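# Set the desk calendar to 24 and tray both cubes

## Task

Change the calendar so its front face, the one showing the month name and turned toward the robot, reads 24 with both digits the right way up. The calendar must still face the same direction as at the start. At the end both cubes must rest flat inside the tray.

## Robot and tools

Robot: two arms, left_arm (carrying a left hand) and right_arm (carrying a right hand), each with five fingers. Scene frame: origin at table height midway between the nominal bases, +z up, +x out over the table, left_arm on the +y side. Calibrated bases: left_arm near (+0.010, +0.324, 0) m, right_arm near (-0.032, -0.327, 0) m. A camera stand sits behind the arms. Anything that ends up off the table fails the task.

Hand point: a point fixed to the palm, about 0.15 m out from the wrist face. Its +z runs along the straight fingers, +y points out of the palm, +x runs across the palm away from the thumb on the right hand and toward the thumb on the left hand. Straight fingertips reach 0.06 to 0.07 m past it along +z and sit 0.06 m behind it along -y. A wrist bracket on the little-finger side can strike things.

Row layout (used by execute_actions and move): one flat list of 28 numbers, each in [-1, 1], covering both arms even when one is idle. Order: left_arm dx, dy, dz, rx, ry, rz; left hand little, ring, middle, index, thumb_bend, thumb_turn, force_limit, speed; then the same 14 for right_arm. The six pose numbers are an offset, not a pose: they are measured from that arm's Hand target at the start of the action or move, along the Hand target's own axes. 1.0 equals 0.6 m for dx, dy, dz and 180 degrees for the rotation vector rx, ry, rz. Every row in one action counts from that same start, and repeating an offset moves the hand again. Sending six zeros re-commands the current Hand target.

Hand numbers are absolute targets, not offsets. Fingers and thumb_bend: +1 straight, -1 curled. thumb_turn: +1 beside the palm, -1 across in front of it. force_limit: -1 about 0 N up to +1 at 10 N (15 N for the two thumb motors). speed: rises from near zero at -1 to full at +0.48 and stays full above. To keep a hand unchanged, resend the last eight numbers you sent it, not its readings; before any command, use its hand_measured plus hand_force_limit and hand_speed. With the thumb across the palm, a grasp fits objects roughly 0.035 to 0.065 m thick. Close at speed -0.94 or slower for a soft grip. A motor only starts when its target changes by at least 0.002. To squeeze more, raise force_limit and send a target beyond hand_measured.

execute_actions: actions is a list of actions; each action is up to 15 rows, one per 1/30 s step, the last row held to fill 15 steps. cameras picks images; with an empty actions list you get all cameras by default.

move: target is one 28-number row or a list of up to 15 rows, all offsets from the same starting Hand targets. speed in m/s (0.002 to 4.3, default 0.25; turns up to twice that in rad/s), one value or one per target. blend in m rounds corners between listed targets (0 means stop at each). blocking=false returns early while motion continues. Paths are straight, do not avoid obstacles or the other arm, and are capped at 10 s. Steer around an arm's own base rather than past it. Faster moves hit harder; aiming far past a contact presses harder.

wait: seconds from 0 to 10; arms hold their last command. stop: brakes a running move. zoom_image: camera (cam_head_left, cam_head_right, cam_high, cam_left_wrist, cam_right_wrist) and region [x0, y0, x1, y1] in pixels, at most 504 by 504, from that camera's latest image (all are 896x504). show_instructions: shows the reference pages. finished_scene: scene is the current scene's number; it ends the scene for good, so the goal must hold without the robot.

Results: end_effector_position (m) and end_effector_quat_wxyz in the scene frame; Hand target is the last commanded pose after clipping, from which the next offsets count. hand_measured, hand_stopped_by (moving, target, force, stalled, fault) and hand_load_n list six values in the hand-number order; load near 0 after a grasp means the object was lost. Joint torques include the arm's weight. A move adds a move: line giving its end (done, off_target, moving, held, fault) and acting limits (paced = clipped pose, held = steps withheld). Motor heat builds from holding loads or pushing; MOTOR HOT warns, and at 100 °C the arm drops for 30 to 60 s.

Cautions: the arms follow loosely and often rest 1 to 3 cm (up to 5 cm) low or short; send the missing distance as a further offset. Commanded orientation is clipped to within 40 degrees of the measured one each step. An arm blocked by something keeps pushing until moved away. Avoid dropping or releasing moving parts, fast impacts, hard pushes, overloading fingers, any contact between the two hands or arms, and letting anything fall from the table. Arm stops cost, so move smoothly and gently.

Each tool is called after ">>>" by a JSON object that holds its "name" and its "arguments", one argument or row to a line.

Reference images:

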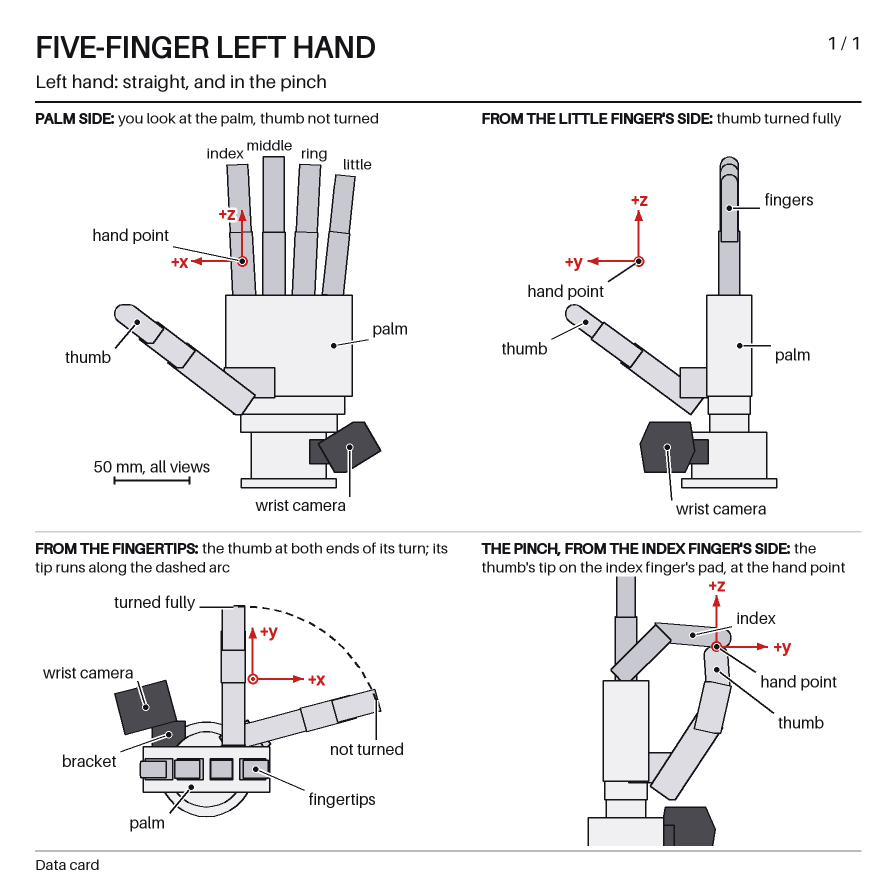

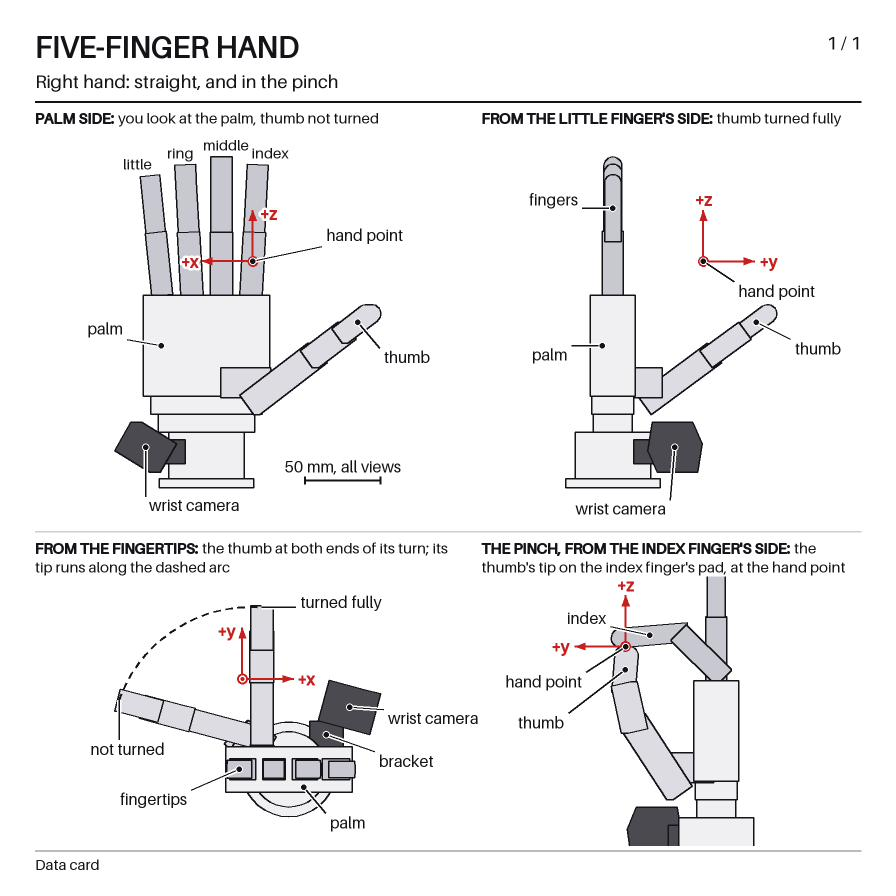

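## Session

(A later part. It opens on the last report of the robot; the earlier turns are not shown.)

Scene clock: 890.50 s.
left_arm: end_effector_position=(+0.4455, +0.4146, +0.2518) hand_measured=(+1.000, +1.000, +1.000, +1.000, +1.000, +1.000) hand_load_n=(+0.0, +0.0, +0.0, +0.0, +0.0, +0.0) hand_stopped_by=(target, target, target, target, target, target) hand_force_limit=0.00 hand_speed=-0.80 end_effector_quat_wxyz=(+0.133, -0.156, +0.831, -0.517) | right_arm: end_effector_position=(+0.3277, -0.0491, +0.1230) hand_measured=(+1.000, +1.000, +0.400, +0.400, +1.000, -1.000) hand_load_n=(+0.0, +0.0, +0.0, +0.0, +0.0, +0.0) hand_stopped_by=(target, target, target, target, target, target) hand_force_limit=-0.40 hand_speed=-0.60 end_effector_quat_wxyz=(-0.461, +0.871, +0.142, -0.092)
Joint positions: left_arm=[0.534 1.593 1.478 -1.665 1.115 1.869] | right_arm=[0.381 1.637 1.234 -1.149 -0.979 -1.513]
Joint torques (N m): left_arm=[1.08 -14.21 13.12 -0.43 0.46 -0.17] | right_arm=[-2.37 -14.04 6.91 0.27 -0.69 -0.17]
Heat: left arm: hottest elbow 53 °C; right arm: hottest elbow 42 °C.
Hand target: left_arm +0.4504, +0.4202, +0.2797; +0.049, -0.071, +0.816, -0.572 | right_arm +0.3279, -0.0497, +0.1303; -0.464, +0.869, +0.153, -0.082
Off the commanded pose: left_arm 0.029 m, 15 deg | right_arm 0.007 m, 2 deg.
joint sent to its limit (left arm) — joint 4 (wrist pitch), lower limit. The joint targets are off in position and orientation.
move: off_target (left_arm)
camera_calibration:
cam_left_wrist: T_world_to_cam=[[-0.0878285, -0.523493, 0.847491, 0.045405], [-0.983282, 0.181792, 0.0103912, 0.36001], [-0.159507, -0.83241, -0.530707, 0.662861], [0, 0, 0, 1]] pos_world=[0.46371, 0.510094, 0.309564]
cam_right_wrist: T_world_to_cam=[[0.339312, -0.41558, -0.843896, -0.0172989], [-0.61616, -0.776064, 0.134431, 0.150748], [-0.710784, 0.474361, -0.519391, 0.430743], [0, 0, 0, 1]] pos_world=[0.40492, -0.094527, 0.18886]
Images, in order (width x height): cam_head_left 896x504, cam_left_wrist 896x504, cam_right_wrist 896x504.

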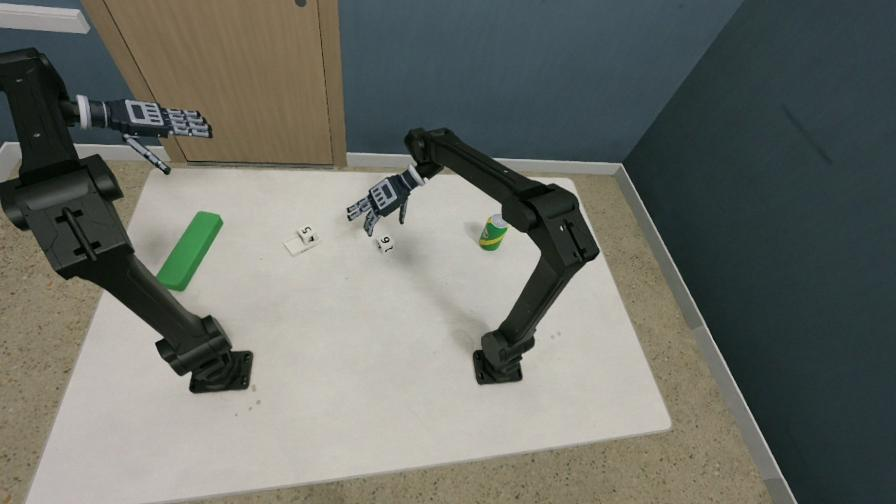

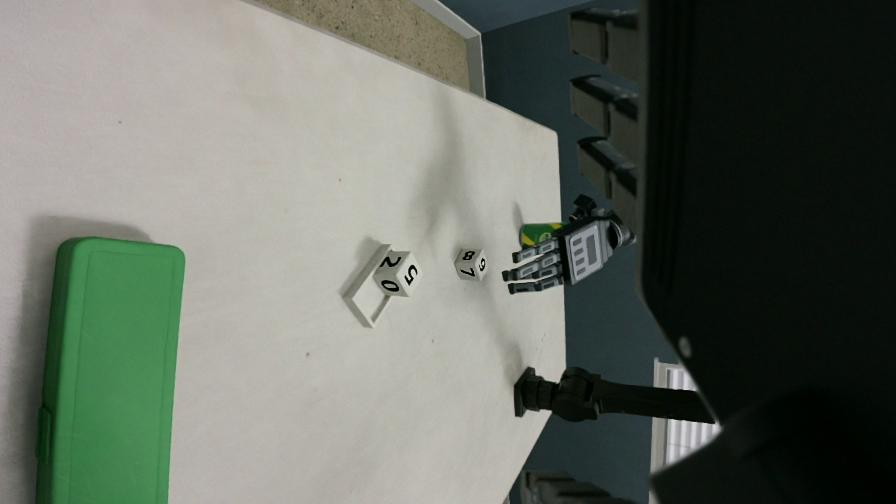

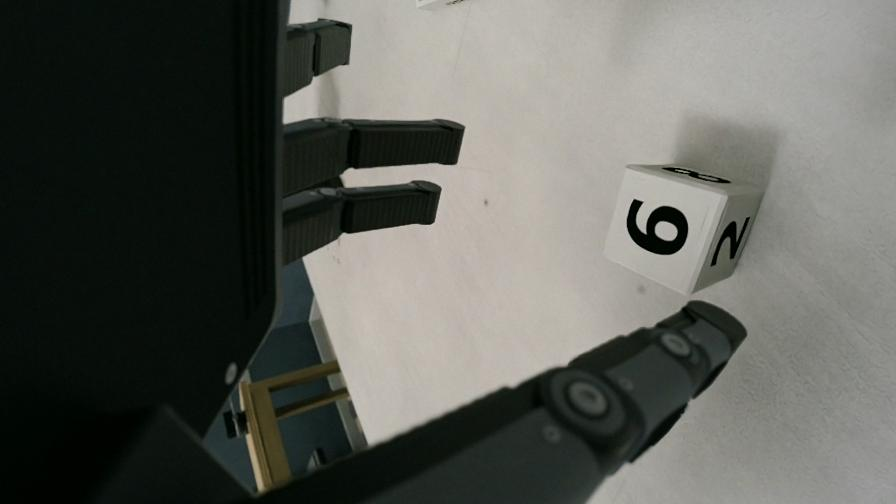

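>>> {"name": "move", "arguments": {
  "target": [0,0,0,0,0,0,1,1,1,1,1,1,0,-0.8,-0.0108,0.071,0.0585,0,-0.0392,-0.0262,1,1,0.4,0.4,1,-1,-0.4,-0.6],
  "speed": 0.12,
  "cameras": ["cam_right_wrist"]
}}

>>> {"name": "zoom_image", "arguments": {
  "camera": "cam_right_wrist",
  "region": [480, 100, 780, 380]
}}

Scene clock: 915.63 s.
left_arm: end_effector_position=(+0.4455, +0.4146, +0.2518) hand_measured=(+1.000, +1.000, +1.000, +1.000, +1.000, +1.000) hand_load_n=(+0.0, -0.5, +0.0, +0.0, +0.0, -0.5) hand_stopped_by=(target, target, target, target, target, target) hand_force_limit=0.00 hand_speed=-0.80 end_effector_quat_wxyz=(+0.133, -0.156, +0.831, -0.517) | right_arm: end_effector_position=(+0.3230, -0.0531, +0.0772) hand_measured=(+1.000, +1.000, +0.400, +0.400, +1.000, -1.000) hand_load_n=(+0.0, +0.0, +0.0, +0.0, +0.0, +0.0) hand_stopped_by=(target, target, target, target, target, target) hand_force_limit=-0.40 hand_speed=-0.60 end_effector_quat_wxyz=(-0.456, +0.859, +0.203, -0.114)
Joint positions: left_arm=[0.534 1.593 1.478 -1.665 1.115 1.869] | right_arm=[0.388 1.738 1.234 -1.215 -0.972 -1.737]
Joint torques (N m): left_arm=[1.2 -14.56 13.08 -0.36 0.47 -0.17] | right_arm=[-1.2 -12.81 6.53 0.01 -0.63 -0.2]
Heat: left arm: hottest elbow 53 °C; right arm: hottest elbow 40 °C.
Hand target: left_arm +0.4504, +0.4202, +0.2797; +0.049, -0.071, +0.816, -0.572 | right_arm +0.3199, -0.0468, +0.0754; -0.456, +0.855, +0.217, -0.116
Off the commanded pose: left_arm 0.029 m, 15 deg | right_arm 0.007 m, 2 deg.
joint sent to its limit (left arm) — joint 4 (wrist pitch), lower limit. The joint targets are off in position and orientation.
move: off_target (left_arm)
camera_calibration:
cam_right_wrist: T_world_to_cam=[[0.404925, -0.360414, -0.84032, -0.0746333], [-0.510917, -0.85136, 0.118954, 0.114184], [-0.758287, 0.381166, -0.528879, 0.416618], [0, 0, 0, 1]] pos_world=[0.404475, -0.0884882, 0.144042]
Images, in order (width x height): cam_right_wrist 896x504.

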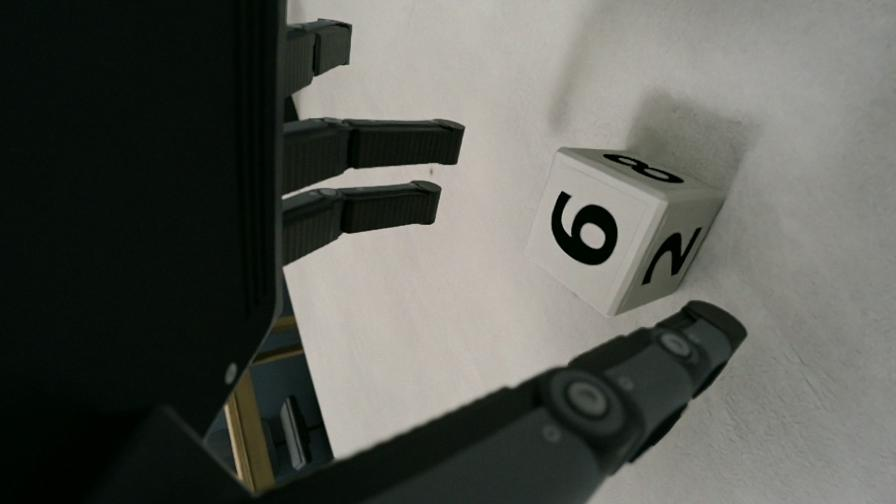

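Scaled by 1.680 from the camera's 896x504 image, which has a finer 1280x720 frame.

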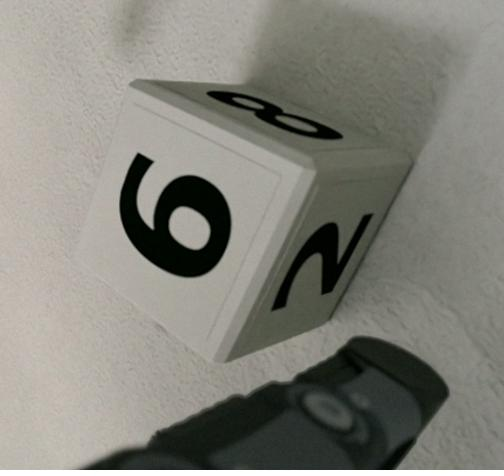

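>>> {"name": "move", "arguments": {
  "target": [0,0,0,0,0,0,1,1,1,1,1,1,0,-0.8,0.0013,0.0487,0.044,0,-0.0088,-0.0059,1,1,0.4,0.4,1,-1,-0.4,-0.6],
  "speed": 0.1,
  "cameras": ["cam_right_wrist"]
}}

>>> {"name": "zoom_image", "arguments": {
  "camera": "cam_right_wrist",
  "region": [400, 80, 760, 400]
}}

Scene clock: 928.40 s.
left_arm: end_effector_position=(+0.4455, +0.4146, +0.2518) hand_measured=(+1.000, +1.000, +1.000, +1.000, +1.000, +1.000) hand_load_n=(+0.0, +0.0, +0.0, +0.0, +0.0, -0.5) hand_stopped_by=(target, target, target, target, target, target) hand_force_limit=0.00 hand_speed=-0.80 end_effector_quat_wxyz=(+0.133, -0.156, +0.831, -0.517) | right_arm: end_effector_position=(+0.3145, -0.0454, +0.0393) hand_measured=(+1.000, +1.000, +0.400, +0.400, +1.000, -1.000) hand_load_n=(+0.0, +0.0, +0.0, +0.0, +0.0, +0.0) hand_stopped_by=(target, target, target, target, target, target) hand_force_limit=-0.40 hand_speed=-0.60 end_effector_quat_wxyz=(-0.452, +0.855, +0.218, -0.132)
Joint positions: left_arm=[0.534 1.593 1.478 -1.665 1.115 1.869] | right_arm=[0.414 1.807 1.213 -1.169 -0.969 -1.769]
Joint torques (N m): left_arm=[0.91 -14.39 13.12 -0.39 0.45 -0.19] | right_arm=[-1.26 -13.16 6.11 0.84 -0.63 -0.17]
Heat: left arm: hottest elbow 53 °C; right arm: hottest elbow 40 °C.
Hand target: left_arm +0.4504, +0.4202, +0.2797; +0.049, -0.071, +0.816, -0.572 | right_arm +0.3179, -0.0415, +0.0364; -0.454, +0.851, +0.231, -0.124
Off the commanded pose: left_arm 0.029 m, 15 deg | right_arm 0.006 m, 2 deg.
joint sent to its limit (left arm) — joint 4 (wrist pitch), lower limit. The joint targets are off in position and orientation.
move: off_target (left_arm)
camera_calibration:
cam_right_wrist: T_world_to_cam=[[0.406721, -0.348, -0.844674, -0.100121], [-0.470457, -0.872361, 0.132877, 0.106706], [-0.783102, 0.343339, -0.518527, 0.392862], [0, 0, 0, 1]] pos_world=[0.398573, -0.0766404, 0.104961]
Images, in order (width x height): cam_right_wrist 896x504.

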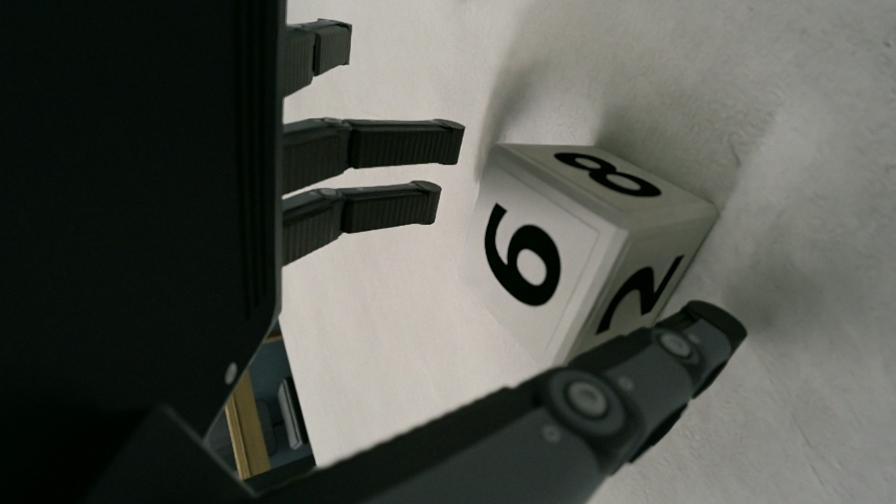

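Scaled by 1.400 from the camera's 896x504 image, which has a finer 1280x720 frame.

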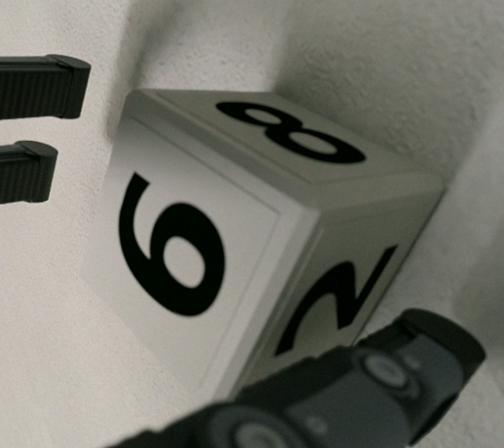

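>>> {"name": "move", "arguments": {
  "target": [0,0,0,0,0,0,1,1,1,1,1,1,0,-0.8,0.0098,0.0122,-0.0183,0,0,0,1,1,0.4,0.4,1,-1,-0.4,-0.6],
  "speed": 0.1,
  "cameras": ["cam_right_wrist"]
}}

Scene clock: 943.77 s.
left_arm: end_effector_position=(+0.4455, +0.4146, +0.2518) hand_measured=(+1.000, +1.000, +1.000, +1.000, +1.000, +1.000) hand_load_n=(+0.0, +0.0, +0.0, +0.0, +0.0, +0.0) hand_stopped_by=(target, target, target, target, target, target) hand_force_limit=0.00 hand_speed=-0.80 end_effector_quat_wxyz=(+0.133, -0.156, +0.831, -0.517) | right_arm: end_effector_position=(+0.3135, -0.0478, +0.0322) hand_measured=(+1.000, +1.000, +0.400, +0.400, +1.000, -1.000) hand_load_n=(+0.0, +0.0, +0.0, +0.0, +0.0, +0.0) hand_stopped_by=(target, target, target, target, target, target) hand_force_limit=-0.40 hand_speed=-0.60 end_effector_quat_wxyz=(-0.451, +0.852, +0.230, -0.134)
Joint positions: left_arm=[0.534 1.593 1.478 -1.665 1.115 1.869] | right_arm=[0.412 1.822 1.213 -1.183 -0.964 -1.812]
Joint torques (N m): left_arm=[0.97 -14.33 13.12 -0.34 0.45 -0.15] | right_arm=[-3.66 -12.81 8.18 -0.12 -0.61 -0.19]
Heat: left arm: hottest elbow 53 °C; right arm: hottest elbow 39 °C.
Hand target: left_arm +0.4504, +0.4202, +0.2797; +0.049, -0.071, +0.816, -0.572 | right_arm +0.3296, -0.0499, +0.0365; -0.454, +0.851, +0.231, -0.124
Off the commanded pose: left_arm 0.029 m, 15 deg | right_arm 0.017 m, 1 deg.
joint sent to its limit (left arm) — joint 4 (wrist pitch), lower limit. The joint targets are off in position and orientation.
move: off_target (left_arm, right_arm)
camera_calibration:
cam_right_wrist: T_world_to_cam=[[0.419303, -0.335974, -0.84339, -0.109836], [-0.450672, -0.883482, 0.127888, 0.0984625], [-0.788086, 0.326468, -0.521861, 0.390108], [0, 0, 0, 1]] pos_world=[0.397868, -0.0772701, 0.0983548]
Images, in order (width x height): cam_right_wrist 896x504.

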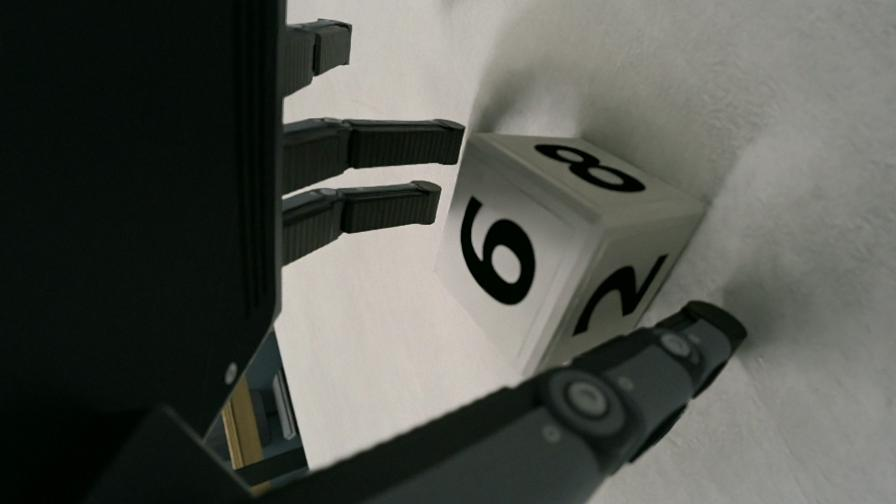

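>>> {"name": "move", "arguments": {
  "target": [
    [0,0,0,0,0,0,1,1,1,1,1,1,0,-0.8,0,-0.0532,-0.04,0,0,0,1,1,0.4,0.4,1,-1,-0.4,-0.6],
    [0,0,0,0,0,0,1,1,1,1,1,1,0,-0.8,0,-0.0033,-0.0067,0,0,0,1,1,0.4,0.4,1,-1,-0.4,-0.6]
  ],
  "speed": 0.1,
  "cameras": ["cam_right_wrist"]
}}

Scene clock: 951.03 s.
left_arm: end_effector_position=(+0.4455, +0.4146, +0.2518) hand_measured=(+1.000, +1.000, +1.000, +1.000, +1.000, +1.000) hand_load_n=(+0.0, +0.0, +0.0, +0.0, -0.5, -0.5) hand_stopped_by=(target, target, target, target, target, target) hand_force_limit=0.00 hand_speed=-0.80 end_effector_quat_wxyz=(+0.133, -0.156, +0.831, -0.517) | right_arm: end_effector_position=(+0.3186, -0.0482, +0.0419) hand_measured=(+1.000, +1.000, +0.400, +0.400, +1.000, -1.000) hand_load_n=(+0.0, +0.0, +0.0, +0.0, +0.0, +0.0) hand_stopped_by=(target, target, target, target, target, target) hand_force_limit=-0.40 hand_speed=-0.60 end_effector_quat_wxyz=(-0.451, +0.852, +0.229, -0.136)
Joint positions: left_arm=[0.534 1.593 1.478 -1.665 1.115 1.869] | right_arm=[0.408 1.821 1.24 -1.221 -0.963 -1.82]
Joint torques (N m): left_arm=[1.2 -14.33 13.11 -0.39 0.45 -0.17] | right_arm=[-3.49 -13.04 6.89 0.77 -0.65 -0.19]
Heat: left arm: hottest elbow 54 °C; right arm: hottest elbow 39 °C.
Hand target: left_arm +0.4504, +0.4202, +0.2797; +0.049, -0.071, +0.816, -0.572 | right_arm +0.3307, -0.0518, +0.0403; -0.454, +0.851, +0.231, -0.124
Off the commanded pose: left_arm 0.029 m, 15 deg | right_arm 0.013 m, 1 deg.
joint sent to its limit (left arm) — joint 4 (wrist pitch), lower limit. The joint targets are off in position and orientation.
move: off_target (left_arm, right_arm)
camera_calibration:
cam_right_wrist: T_world_to_cam=[[0.417245, -0.337263, -0.843896, -0.103361], [-0.450372, -0.883278, 0.130325, 0.0990038], [-0.789349, 0.325689, -0.520438, 0.399637], [0, 0, 0, 1]] pos_world=[0.403169, -0.0775695, 0.107858]
Images, in order (width x height): cam_right_wrist 896x504.

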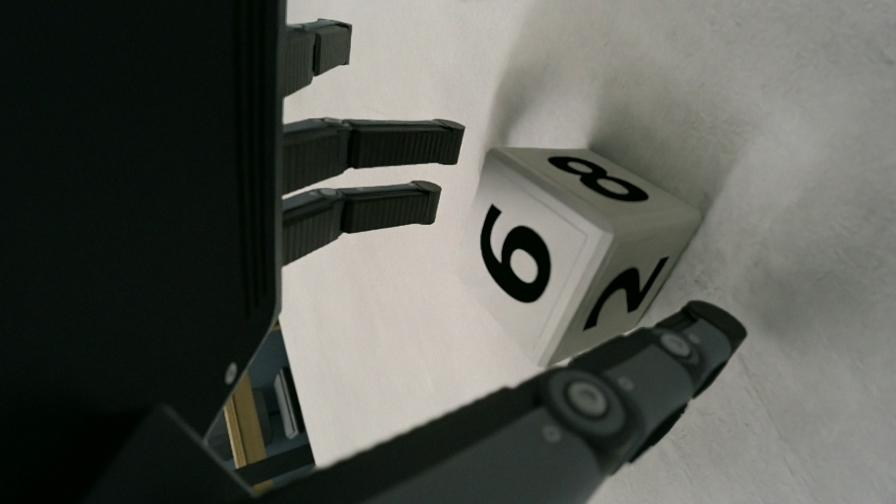

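>>> {"name": "move", "arguments": {
  "target": [
    [0,0,0,0,0,0,1,1,1,1,1,1,0,-0.8,0,0,0,0,0,0,1,1,-0.02,-0.02,0.8,-1,-0.4,-0.7],
    [0,0,0,0,0,0,1,1,1,1,1,1,0,-0.8,0,0,0,0,0,0,1,1,-0.25,-0.25,0.0,-1,-0.4,-0.9]
  ],
  "speed": 0.1,
  "cameras": ["cam_right_wrist"]
}}

Scene clock: 957.50 s.
left_arm: end_effector_position=(+0.4455, +0.4146, +0.2518) hand_measured=(+1.000, +1.000, +1.000, +1.000, +1.000, +1.000) hand_load_n=(+0.0, +0.0, +0.0, +0.0, +0.0, +0.0) hand_stopped_by=(target, target, target, target, target, target) hand_force_limit=0.00 hand_speed=-0.80 end_effector_quat_wxyz=(+0.133, -0.156, +0.831, -0.517) | right_arm: end_effector_position=(+0.3187, -0.0481, +0.0419) hand_measured=(+1.000, +1.000, -0.064, -0.084, +0.772, -1.000) hand_load_n=(+0.0, +0.0, +4.0, +2.5, +5.5, -1.0) hand_stopped_by=(target, target, force, force, force, target) hand_force_limit=-0.40 hand_speed=-0.90 end_effector_quat_wxyz=(-0.451, +0.852, +0.230, -0.135)
Joint positions: left_arm=[0.534 1.593 1.478 -1.665 1.115 1.869] | right_arm=[0.408 1.821 1.24 -1.221 -0.963 -1.821]
Joint torques (N m): left_arm=[1.08 -14.21 13.14 -0.34 0.47 -0.16] | right_arm=[-3.49 -12.98 6.8 0.81 -0.64 -0.19]
Heat: left arm: hottest elbow 54 °C; right arm: hottest elbow 39 °C.
Hand target: left_arm +0.4504, +0.4202, +0.2797; +0.049, -0.071, +0.816, -0.572 | right_arm +0.3307, -0.0518, +0.0403; -0.454, +0.851, +0.231, -0.124
Off the commanded pose: left_arm 0.029 m, 15 deg | right_arm 0.013 m, 1 deg.
joint sent to its limit (left arm) — joint 4 (wrist pitch), lower limit. The joint targets are off in position and orientation.
move: off_target (left_arm, right_arm); target 2's new numbers were sent with right_arm's hand 0.013 m and 1 deg from that target
camera_calibration:
cam_right_wrist: T_world_to_cam=[[0.41838, -0.336421, -0.84367, -0.103745], [-0.449803, -0.883714, 0.129329, 0.0989352], [-0.789072, 0.325376, -0.521052, 0.399535], [0, 0, 0, 1]] pos_world=[0.403168, -0.0774707, 0.107856]
Images, in order (width x height): cam_right_wrist 896x504.

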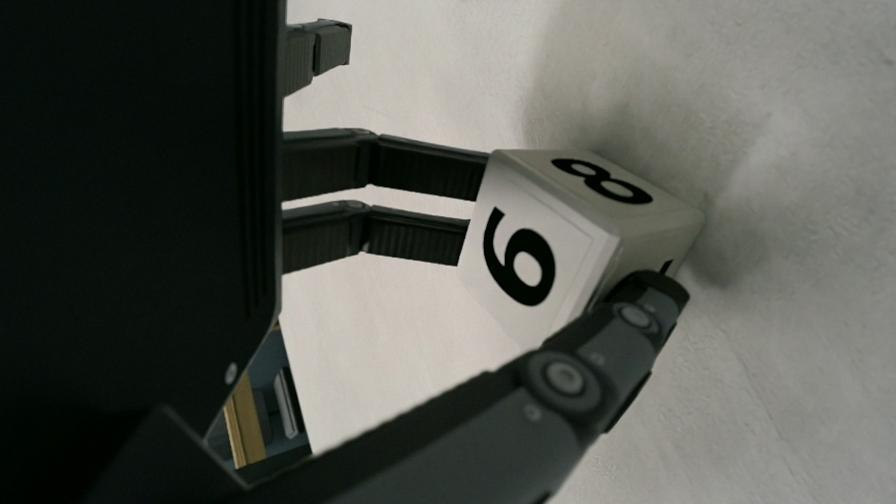

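>>> {"name": "move", "arguments": {
  "target": [
    [0,0,0,0,0,0,1,1,1,1,1,1,0,-0.8,0,-0.1383,-0.0925,0,0,0,1,1,-0.25,-0.25,0.0,-1,-0.4,-0.9],
    [0,0,0,0,0,0,1,1,1,1,1,1,0,-0.8,0.2908,-0.3648,0.2168,0,0.4053,0.271,1,1,-0.25,-0.25,0.0,-1,-0.4,-0.9]
  ],
  "speed": [0.12,0.25],
  "blend": [0.03,0.0],
  "cameras": ["cam_right_wrist","cam_head_left","cam_left_wrist"]
}}

>>> {"name": "zoom_image", "arguments": {
  "camera": "cam_right_wrist",
  "region": [540, 60, 896, 380]
}}

Scene clock: 970.97 s.
left_arm: end_effector_position=(+0.4455, +0.4146, +0.2518) hand_measured=(+1.000, +1.000, +1.000, +1.000, +1.000, +1.000) hand_load_n=(-0.5, +0.0, +0.0, +0.0, +0.0, -0.5) hand_stopped_by=(target, target, target, target, target, target) hand_force_limit=0.00 hand_speed=-0.80 end_effector_quat_wxyz=(+0.133, -0.156, +0.831, -0.517) | right_arm: end_effector_position=(+0.3505, +0.2136, +0.1202) hand_measured=(+1.000, +1.000, -0.064, -0.084, +0.772, -1.000) hand_load_n=(+0.0, +0.0, +4.0, +3.0, +5.5, -1.0) hand_stopped_by=(target, target, force, force, force, target) hand_force_limit=-0.40 hand_speed=-0.90 end_effector_quat_wxyz=(-0.389, +0.791, -0.415, +0.225)
Joint positions: left_arm=[0.534 1.593 1.478 -1.665 1.115 1.869] | right_arm=[1.001 1.704 1.259 -0.239 0.338 0.223]
Joint torques (N m): left_arm=[1.44 -14.15 13.12 -0.35 0.45 -0.16] | right_arm=[-1.96 -13.86 12.66 1.66 0.22 0.11]
Heat: left arm: hottest elbow 54 °C; right arm: hottest elbow 39 °C.
Hand target: left_arm +0.4504, +0.4202, +0.2797; +0.049, -0.071, +0.816, -0.572 | right_arm +0.3650, +0.2348, +0.1497; -0.413, +0.774, -0.423, +0.226
Off the commanded pose: left_arm 0.029 m, 15 deg | right_arm 0.039 m, 4 deg.
joint sent to its limit (left arm) — joint 4 (wrist pitch), lower limit. The joint targets are off in position and orientation.
move: off_target (left_arm, right_arm)
camera_calibration:
cam_left_wrist: T_world_to_cam=[[-0.0878285, -0.523493, 0.847491, 0.045405], [-0.983282, 0.181792, 0.0103912, 0.36001], [-0.159507, -0.83241, -0.530707, 0.662861], [0, 0, 0, 1]] pos_world=[0.46371, 0.510094, 0.309564]
cam_right_wrist: T_world_to_cam=[[-0.323524, -0.49589, -0.805869, 0.326637], [-0.903706, 0.414353, 0.10783, 0.218847], [0.280442, 0.763154, -0.582192, -0.0806701], [0, 0, 0, 1]] pos_world=[0.326071, 0.13286, 0.192663]
Images, in order (width x height): cam_head_left 896x504, cam_left_wrist 896x504, cam_right_wrist 896x504.

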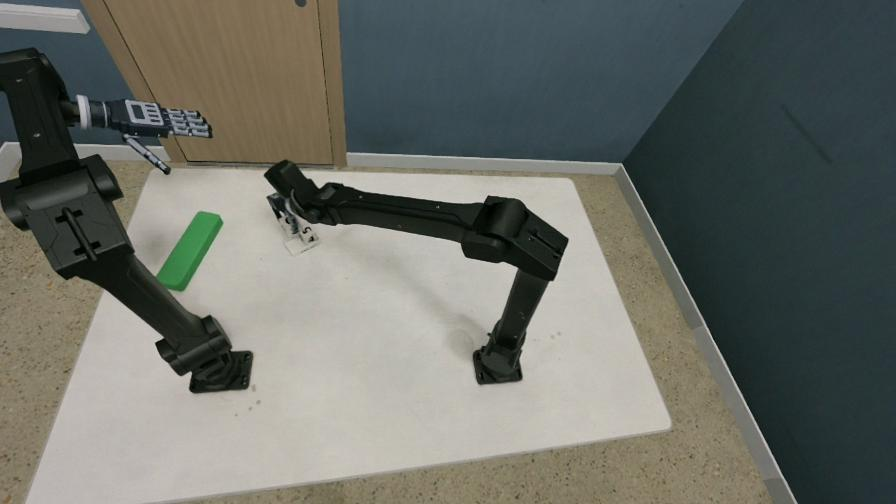

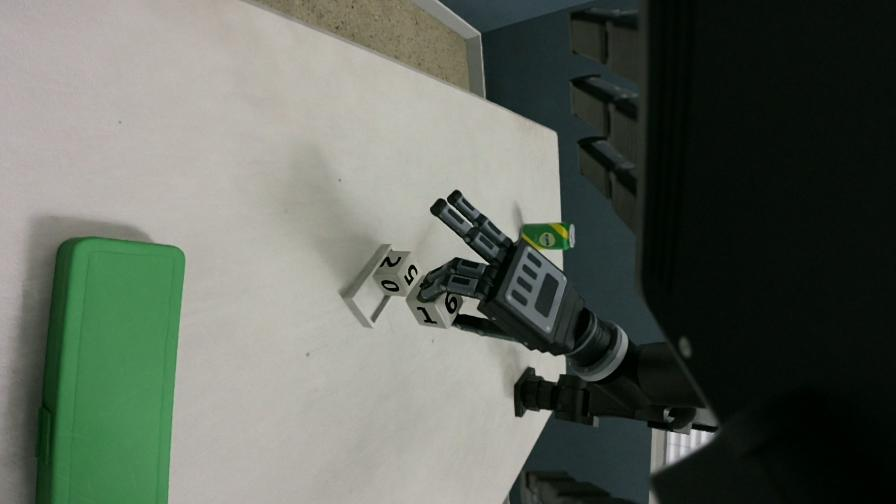

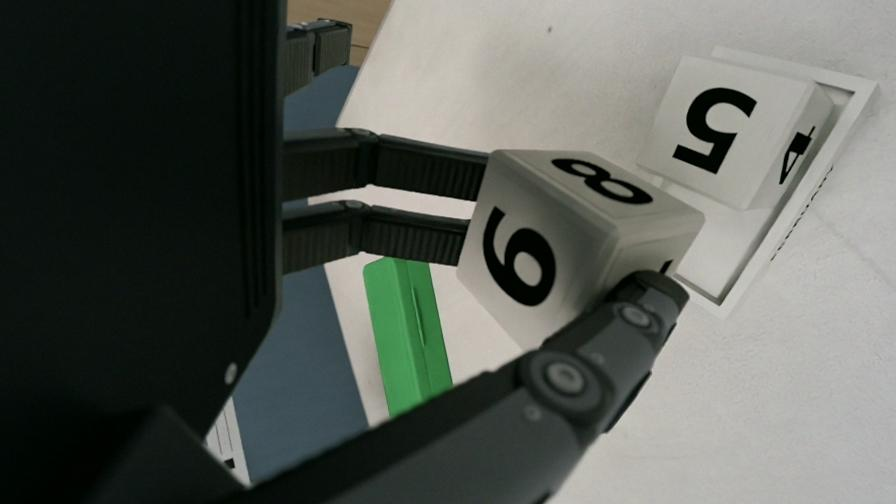

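Scaled by 1.416 from the camera's 896x504 image, which has a finer 1280x720 frame.

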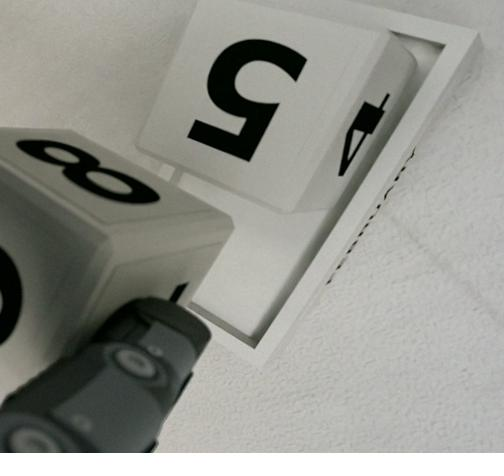

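>>> {"name": "move", "arguments": {
  "target": [0,0,0,0,0,0,1,1,1,1,1,1,0,-0.8,-0.0027,0.1317,0.0485,0,-0.0123,0.0084,1,1,-0.25,-0.25,0.0,-1,-0.4,-0.9],
  "speed": 0.1,
  "cameras": ["cam_right_wrist","cam_left_wrist"]
}}

>>> {"name": "zoom_image", "arguments": {
  "camera": "cam_right_wrist",
  "region": [480, 60, 836, 380]
}}

Scene clock: 1002.60 s.
left_arm: end_effector_position=(+0.4455, +0.4146, +0.2518) hand_measured=(+1.000, +1.000, +1.000, +1.000, +1.000, +1.000) hand_load_n=(+0.0, +0.0, +0.0, +0.0, +0.0, +0.0) hand_stopped_by=(target, target, target, target, target, target) hand_force_limit=0.00 hand_speed=-0.80 end_effector_quat_wxyz=(+0.133, -0.156, +0.831, -0.517) | right_arm: end_effector_position=(+0.3438, +0.2180, +0.0636) hand_measured=(+1.000, +1.000, -0.064, -0.084, +0.772, -1.000) hand_load_n=(+0.0, -0.5, +4.0, +2.5, +5.5, -1.0) hand_stopped_by=(target, target, force, force, force, target) hand_force_limit=-0.40 hand_speed=-0.90 end_effector_quat_wxyz=(-0.410, +0.783, -0.418, +0.208)
Joint positions: left_arm=[0.534 1.593 1.478 -1.665 1.115 1.869] | right_arm=[1.003 1.768 1.157 -0.04 0.309 0.248]
Joint torques (N m): left_arm=[1.2 -14.45 13.07 -0.35 0.46 -0.18] | right_arm=[-1.61 -14.51 7.53 3.3 -0.04 0.12]
Heat: left arm: hottest elbow 54 °C; right arm: hottest elbow 42 °C.
Hand target: left_arm +0.4504, +0.4202, +0.2797; +0.049, -0.071, +0.816, -0.572 | right_arm +0.3475, +0.2254, +0.0679; -0.424, +0.773, -0.425, +0.206
Off the commanded pose: left_arm 0.029 m, 15 deg | right_arm 0.009 m, 2 deg.
joint sent to its limit (left arm) — joint 4 (wrist pitch), lower limit. The joint targets are off in position and orientation.
move: off_target (left_arm)
camera_calibration:
cam_left_wrist: T_world_to_cam=[[-0.0878285, -0.523493, 0.847491, 0.045405], [-0.983282, 0.181792, 0.0103912, 0.36001], [-0.159507, -0.83241, -0.530707, 0.662861], [0, 0, 0, 1]] pos_world=[0.46371, 0.510094, 0.309564]
cam_right_wrist: T_world_to_cam=[[-0.32502, -0.454469, -0.829349, 0.274015], [-0.90686, 0.39854, 0.137004, 0.219774], [0.268265, 0.796632, -0.541674, -0.120761], [0, 0, 0, 1]] pos_world=[0.320761, 0.133144, 0.131731]
Images, in order (width x height): cam_left_wrist 896x504, cam_right_wrist 896x504.

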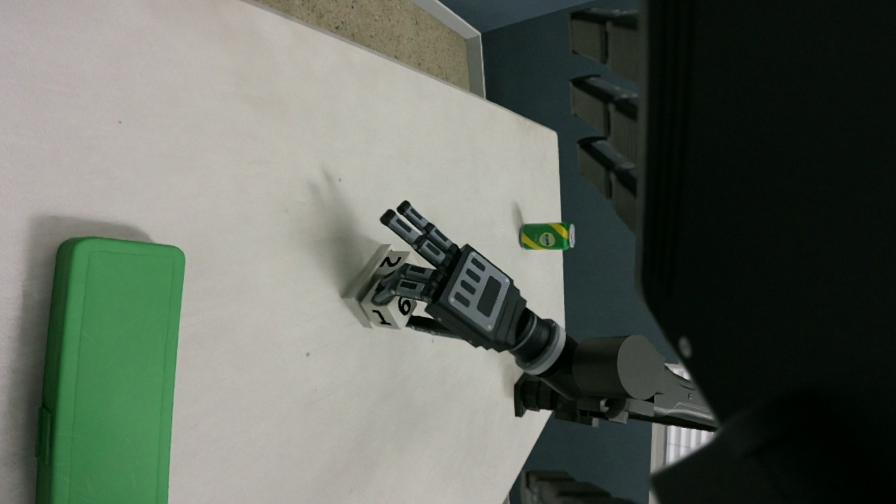

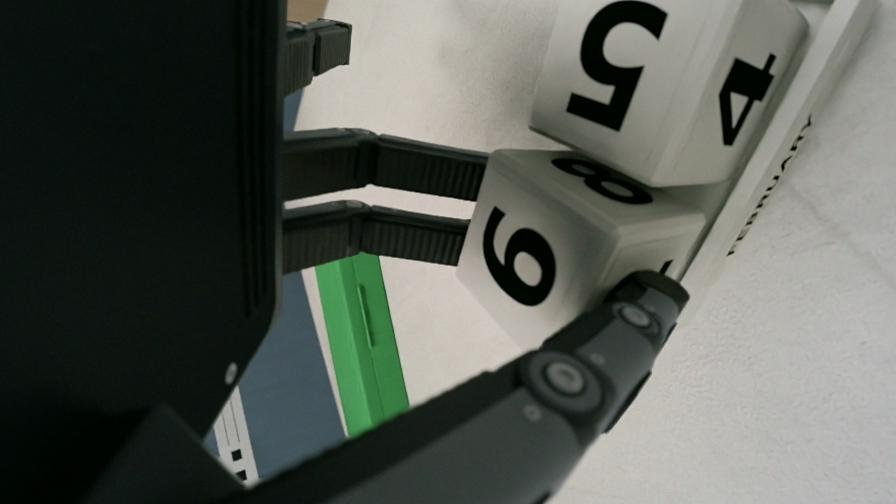

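Scaled by 1.416 from the camera's 896x504 image, which has a finer 1280x720 frame.

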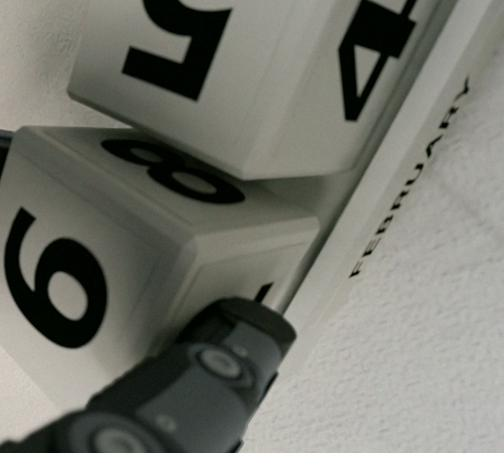

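>>> {"name": "move", "arguments": {
  "target": [0,0,0,0,0,0,1,1,1,1,1,1,0,-0.8,0,-0.0692,-0.0463,0,0,0,1,1,-0.25,-0.25,0.0,-1,-0.4,-0.9],
  "speed": 0.1
}}

>>> {"name": "move", "arguments": {
  "target": [0,0,0,0,0,0,1,1,1,1,1,1,0,-0.8,0.0184,-0.0044,0.0065,0,0,0,1,1,-0.25,-0.25,0.0,-1,-0.4,-0.9],
  "speed": 0.06,
  "cameras": ["cam_right_wrist"]
}}

Scene clock: 1023.33 s.
left_arm: end_effector_position=(+0.4455, +0.4146, +0.2518) hand_measured=(+1.000, +1.000, +1.000, +1.000, +1.000, +1.000) hand_load_n=(+0.0, +0.0, +0.0, -0.5, +0.0, +0.0) hand_stopped_by=(target, target, target, target, target, target) hand_force_limit=0.00 hand_speed=-0.80 end_effector_quat_wxyz=(+0.133, -0.156, +0.831, -0.517) | right_arm: end_effector_position=(+0.3350, +0.2055, +0.0797) hand_measured=(+1.000, +1.000, -0.064, -0.084, +0.772, -1.000) hand_load_n=(+0.0, +0.0, +4.0, +3.0, +5.5, -1.0) hand_stopped_by=(target, target, force, force, force, target) hand_force_limit=-0.40 hand_speed=-0.90 end_effector_quat_wxyz=(-0.394, +0.792, -0.419, +0.205)
Joint positions: left_arm=[0.534 1.593 1.478 -1.665 1.115 1.869] | right_arm=[1.003 1.718 1.157 -0.127 0.306 0.248]
Joint torques (N m): left_arm=[1.14 -14.39 13.12 -0.39 0.46 -0.19] | right_arm=[-1.96 -15.68 11.28 1.7 -0.03 0.11]
Heat: left arm: hottest elbow 54 °C; right arm: hottest elbow 42 °C.
Hand target: left_arm +0.4504, +0.4202, +0.2797; +0.049, -0.071, +0.816, -0.572 | right_arm +0.3486, +0.2236, +0.1178; -0.424, +0.773, -0.425, +0.206
Off the commanded pose: left_arm 0.029 m, 15 deg | right_arm 0.044 m, 4 deg.
joint sent to its limit (left arm) — joint 4 (wrist pitch), lower limit. The joint targets are off in position and orientation.
move: off_target (left_arm, right_arm)

Scene clock: 1024.43 s.
left_arm: end_effector_position=(+0.4455, +0.4146, +0.2518) hand_measured=(+1.000, +1.000, +1.000, +1.000, +1.000, +1.000) hand_load_n=(+0.0, +0.0, -0.5, +0.0, +0.0, +0.0) hand_stopped_by=(target, target, target, target, target, target) hand_force_limit=0.00 hand_speed=-0.80 end_effector_quat_wxyz=(+0.133, -0.156, +0.831, -0.517) | right_arm: end_effector_position=(+0.3372, +0.2041, +0.0795) hand_measured=(+1.000, +1.000, -0.064, -0.084, +0.772, -1.000) hand_load_n=(+0.0, +0.0, +4.0, +2.5, +5.5, -1.0) hand_stopped_by=(target, target, force, force, force, target) hand_force_limit=-0.40 hand_speed=-0.90 end_effector_quat_wxyz=(-0.395, +0.793, -0.419, +0.200)
Joint positions: left_arm=[0.534 1.593 1.478 -1.665 1.115 1.869] | right_arm=[0.994 1.718 1.157 -0.127 0.289 0.248]
Joint torques (N m): left_arm=[1.32 -14.39 13.05 -0.38 0.42 -0.18] | right_arm=[-3.31 -15.85 11.17 1.94 -0.06 -0.05]
Heat: left arm: hottest elbow 54 °C; right arm: hottest elbow 42 °C.
Hand target: left_arm +0.4504, +0.4202, +0.2797; +0.049, -0.071, +0.816, -0.572 | right_arm +0.3587, +0.2171, +0.1173; -0.424, +0.773, -0.425, +0.206
Off the commanded pose: left_arm 0.029 m, 15 deg | right_arm 0.045 m, 4 deg.
joint sent to its limit (left arm) — joint 4 (wrist pitch), lower limit. The joint targets are off in position and orientation.
move: off_target (left_arm, right_arm)
camera_calibration:
cam_right_wrist: T_world_to_cam=[[-0.347007, -0.476183, -0.807982, 0.288906], [-0.904964, 0.396186, 0.155167, 0.215457], [0.246224, 0.785039, -0.568408, -0.0874369], [0, 0, 0, 1]] pos_world=[0.316762, 0.120852, 0.150299]
Images, in order (width x height): cam_right_wrist 896x504.

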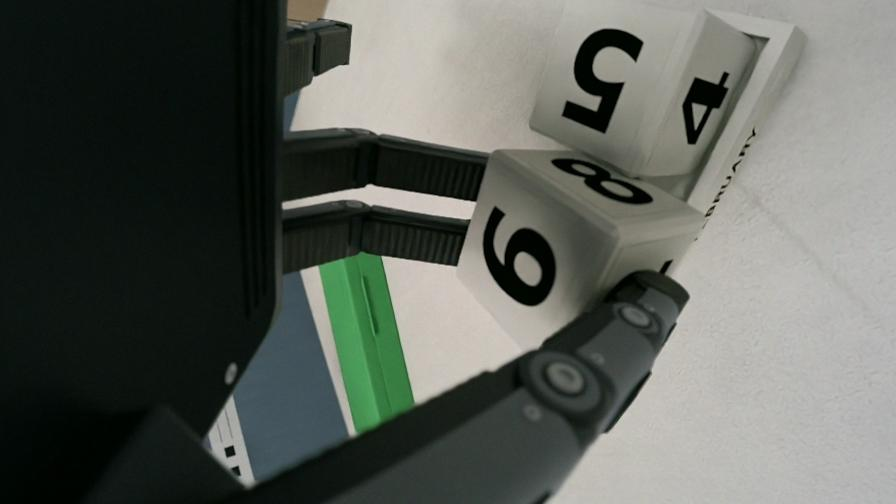

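>>> {"name": "move", "arguments": {
  "target": [0,0,0,0,0,0,1,1,1,1,1,1,0,-0.8,0,-0.0346,-0.0231,0,0,0,1,1,-0.25,-0.25,0.0,-1,-0.4,-0.9],
  "speed": 0.1,
  "cameras": ["cam_right_wrist"]
}}

>>> {"name": "zoom_image", "arguments": {
  "camera": "cam_right_wrist",
  "region": [480, 20, 836, 340]
}}

Scene clock: 1029.47 s.
left_arm: end_effector_position=(+0.4455, +0.4146, +0.2518) hand_measured=(+1.000, +1.000, +1.000, +1.000, +1.000, +1.000) hand_load_n=(+0.0, +0.0, +0.0, +0.0, +0.0, +0.0) hand_stopped_by=(target, target, target, target, target, target) hand_force_limit=0.00 hand_speed=-0.80 end_effector_quat_wxyz=(+0.133, -0.156, +0.831, -0.517) | right_arm: end_effector_position=(+0.3342, +0.2020, +0.0959) hand_measured=(+1.000, +1.000, -0.064, -0.084, +0.772, -1.000) hand_load_n=(+0.0, +0.0, +4.0, +2.5, +5.5, -0.5) hand_stopped_by=(target, target, force, force, force, target) hand_force_limit=-0.40 hand_speed=-0.90 end_effector_quat_wxyz=(-0.390, +0.796, -0.419, +0.198)
Joint positions: left_arm=[0.534 1.593 1.478 -1.665 1.115 1.869] | right_arm=[0.995 1.69 1.176 -0.184 0.288 0.248]
Joint torques (N m): left_arm=[1.08 -14.15 13.15 -0.32 0.45 -0.16] | right_arm=[-3.6 -16.09 12.22 1.66 -0.04 -0.05]
Heat: left arm: hottest elbow 54 °C; right arm: hottest elbow 43 °C.
Hand target: left_arm +0.4504, +0.4202, +0.2797; +0.049, -0.071, +0.816, -0.572 | right_arm +0.3593, +0.2162, +0.1423; -0.424, +0.773, -0.425, +0.206
Off the commanded pose: left_arm 0.029 m, 15 deg | right_arm 0.055 m, 5 deg.
joint sent to its limit (left arm) — joint 4 (wrist pitch), lower limit. The joint targets are off in position and orientation.
move: off_target (left_arm, right_arm)
camera_calibration:
cam_right_wrist: T_world_to_cam=[[-0.351173, -0.483954, -0.80154, 0.302556], [-0.904979, 0.395041, 0.157974, 0.211047], [0.24019, 0.780853, -0.576695, -0.0721057], [0, 0, 0, 1]] pos_world=[0.314561, 0.119355, 0.167588]
Images, in order (width x height): cam_right_wrist 896x504.

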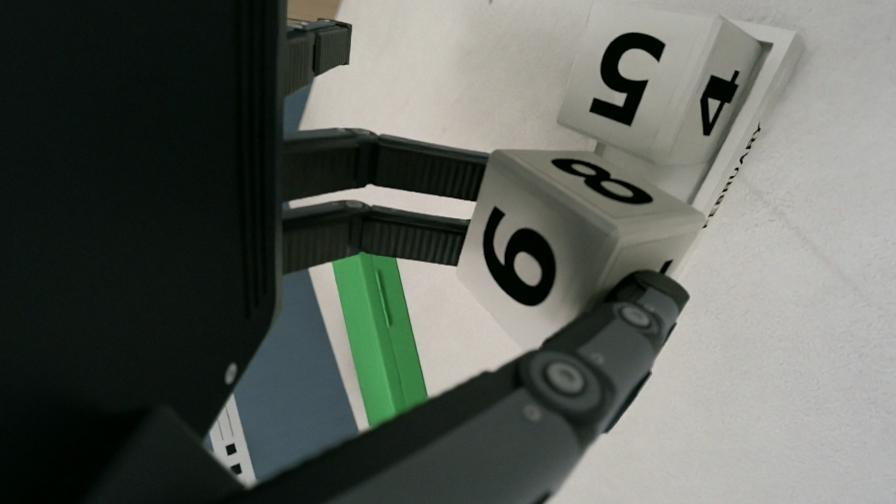

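Scaled by 1.416 from the camera's 896x504 image, which has a finer 1280x720 frame.

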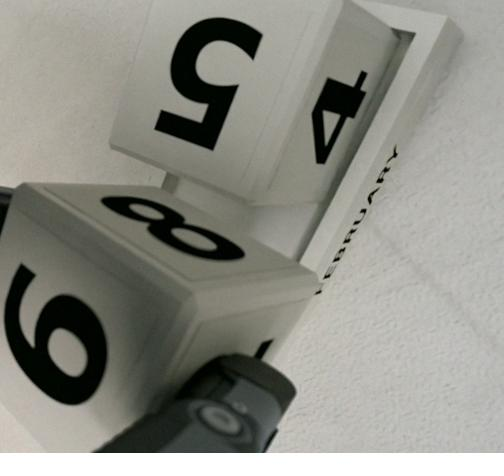

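>>> {"name": "move", "arguments": {
  "target": [0,0,0,0,0,0,1,1,1,1,1,1,0,-0.8,0.0133,-0.0007,0,0,0,0,1,1,-0.25,-0.25,0.0,-1,-0.4,-0.9],
  "speed": 0.06
}}

>>> {"name": "move", "arguments": {
  "target": [0,0,0,0,0,0,1,1,1,1,1,1,0,-0.8,0.0025,0.0498,0.0334,0,0,0,1,1,-0.25,-0.25,0.0,-1,-0.4,-0.9],
  "speed": 0.08,
  "cameras": ["cam_right_wrist"]
}}

>>> {"name": "zoom_image", "arguments": {
  "camera": "cam_right_wrist",
  "region": [480, 20, 836, 340]
}}

Scene clock: 1050.40 s.
left_arm: end_effector_position=(+0.4455, +0.4146, +0.2518) hand_measured=(+1.000, +1.000, +1.000, +1.000, +1.000, +1.000) hand_load_n=(+0.0, +0.0, +0.0, +0.0, +0.0, +0.0) hand_stopped_by=(target, target, target, target, target, target) hand_force_limit=0.00 hand_speed=-0.80 end_effector_quat_wxyz=(+0.133, -0.156, +0.831, -0.517) | right_arm: end_effector_position=(+0.3446, +0.1948, +0.0959) hand_measured=(+1.000, +1.000, -0.064, -0.084, +0.772, -1.000) hand_load_n=(+0.0, -0.5, +4.0, +2.5, +5.5, -1.0) hand_stopped_by=(target, target, force, force, force, target) hand_force_limit=-0.40 hand_speed=-0.90 end_effector_quat_wxyz=(-0.389, +0.792, -0.426, +0.198)
Joint positions: left_arm=[0.534 1.593 1.478 -1.665 1.115 1.869] | right_arm=[0.972 1.69 1.176 -0.184 0.277 0.248]
Joint torques (N m): left_arm=[1.2 -14.33 13.04 -0.34 0.47 -0.19] | right_arm=[-3.49 -16.62 11.64 1.85 -0.07 -0.13]
Heat: left arm: hottest elbow 54 °C; right arm: hottest elbow 43 °C.
Hand target: left_arm +0.4504, +0.4202, +0.2797; +0.049, -0.071, +0.816, -0.572 | right_arm +0.3639, +0.2097, +0.1423; -0.424, +0.773, -0.425, +0.206
Off the commanded pose: left_arm 0.029 m, 15 deg | right_arm 0.052 m, 5 deg.
joint sent to its limit (left arm) — joint 4 (wrist pitch), lower limit. The joint targets are off in position and orientation.
move: off_target (left_arm, right_arm)

Scene clock: 1051.60 s.
left_arm: end_effector_position=(+0.4455, +0.4146, +0.2518) hand_measured=(+1.000, +1.000, +1.000, +1.000, +1.000, +1.000) hand_load_n=(+0.0, +0.0, +0.0, +0.0, +0.0, +0.0) hand_stopped_by=(target, target, target, target, target, target) hand_force_limit=0.00 hand_speed=-0.80 end_effector_quat_wxyz=(+0.133, -0.156, +0.831, -0.517) | right_arm: end_effector_position=(+0.3514, +0.2050, +0.1009) hand_measured=(+1.000, +1.000, -0.064, -0.084, +0.772, -1.000) hand_load_n=(+0.0, +0.0, +4.0, +2.5, +5.5, -1.0) hand_stopped_by=(target, target, force, force, force, target) hand_force_limit=-0.40 hand_speed=-0.90 end_effector_quat_wxyz=(-0.412, +0.781, -0.424, +0.200)
Joint positions: left_arm=[0.534 1.593 1.478 -1.665 1.115 1.869] | right_arm=[0.972 1.699 1.176 -0.124 0.275 0.248]
Joint torques (N m): left_arm=[1.32 -14.51 13.12 -0.42 0.47 -0.16] | right_arm=[-3.6 -13.39 8.58 3.32 -0.07 -0.13]
Heat: left arm: hottest elbow 54 °C; right arm: hottest elbow 43 °C.
Hand target: left_arm +0.4504, +0.4202, +0.2797; +0.049, -0.071, +0.816, -0.572 | right_arm +0.3639, +0.2097, +0.1063; -0.424, +0.773, -0.425, +0.206
Off the commanded pose: left_arm 0.029 m, 15 deg | right_arm 0.014 m, 2 deg.
joint sent to its limit (left arm) — joint 4 (wrist pitch), lower limit. The joint targets are off in position and orientation.
move: off_target (left_arm, right_arm)
camera_calibration:
cam_right_wrist: T_world_to_cam=[[-0.339284, -0.441621, -0.830577, 0.304059], [-0.903108, 0.399981, 0.156241, 0.223076], [0.263216, 0.80311, -0.534538, -0.0924984], [0, 0, 0, 1]] pos_world=[0.328971, 0.119339, 0.168247]
Images, in order (width x height): cam_right_wrist 896x504.

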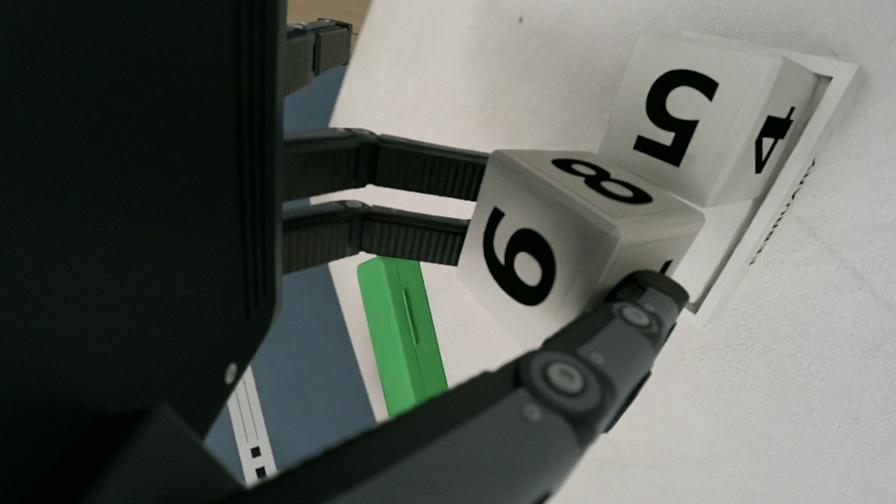

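Scaled by 1.416 from the camera's 896x504 image, which has a finer 1280x720 frame.

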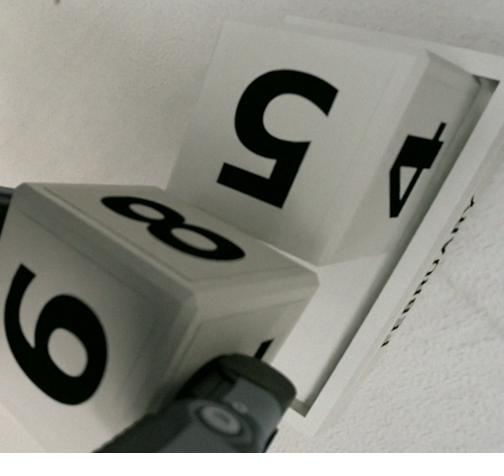

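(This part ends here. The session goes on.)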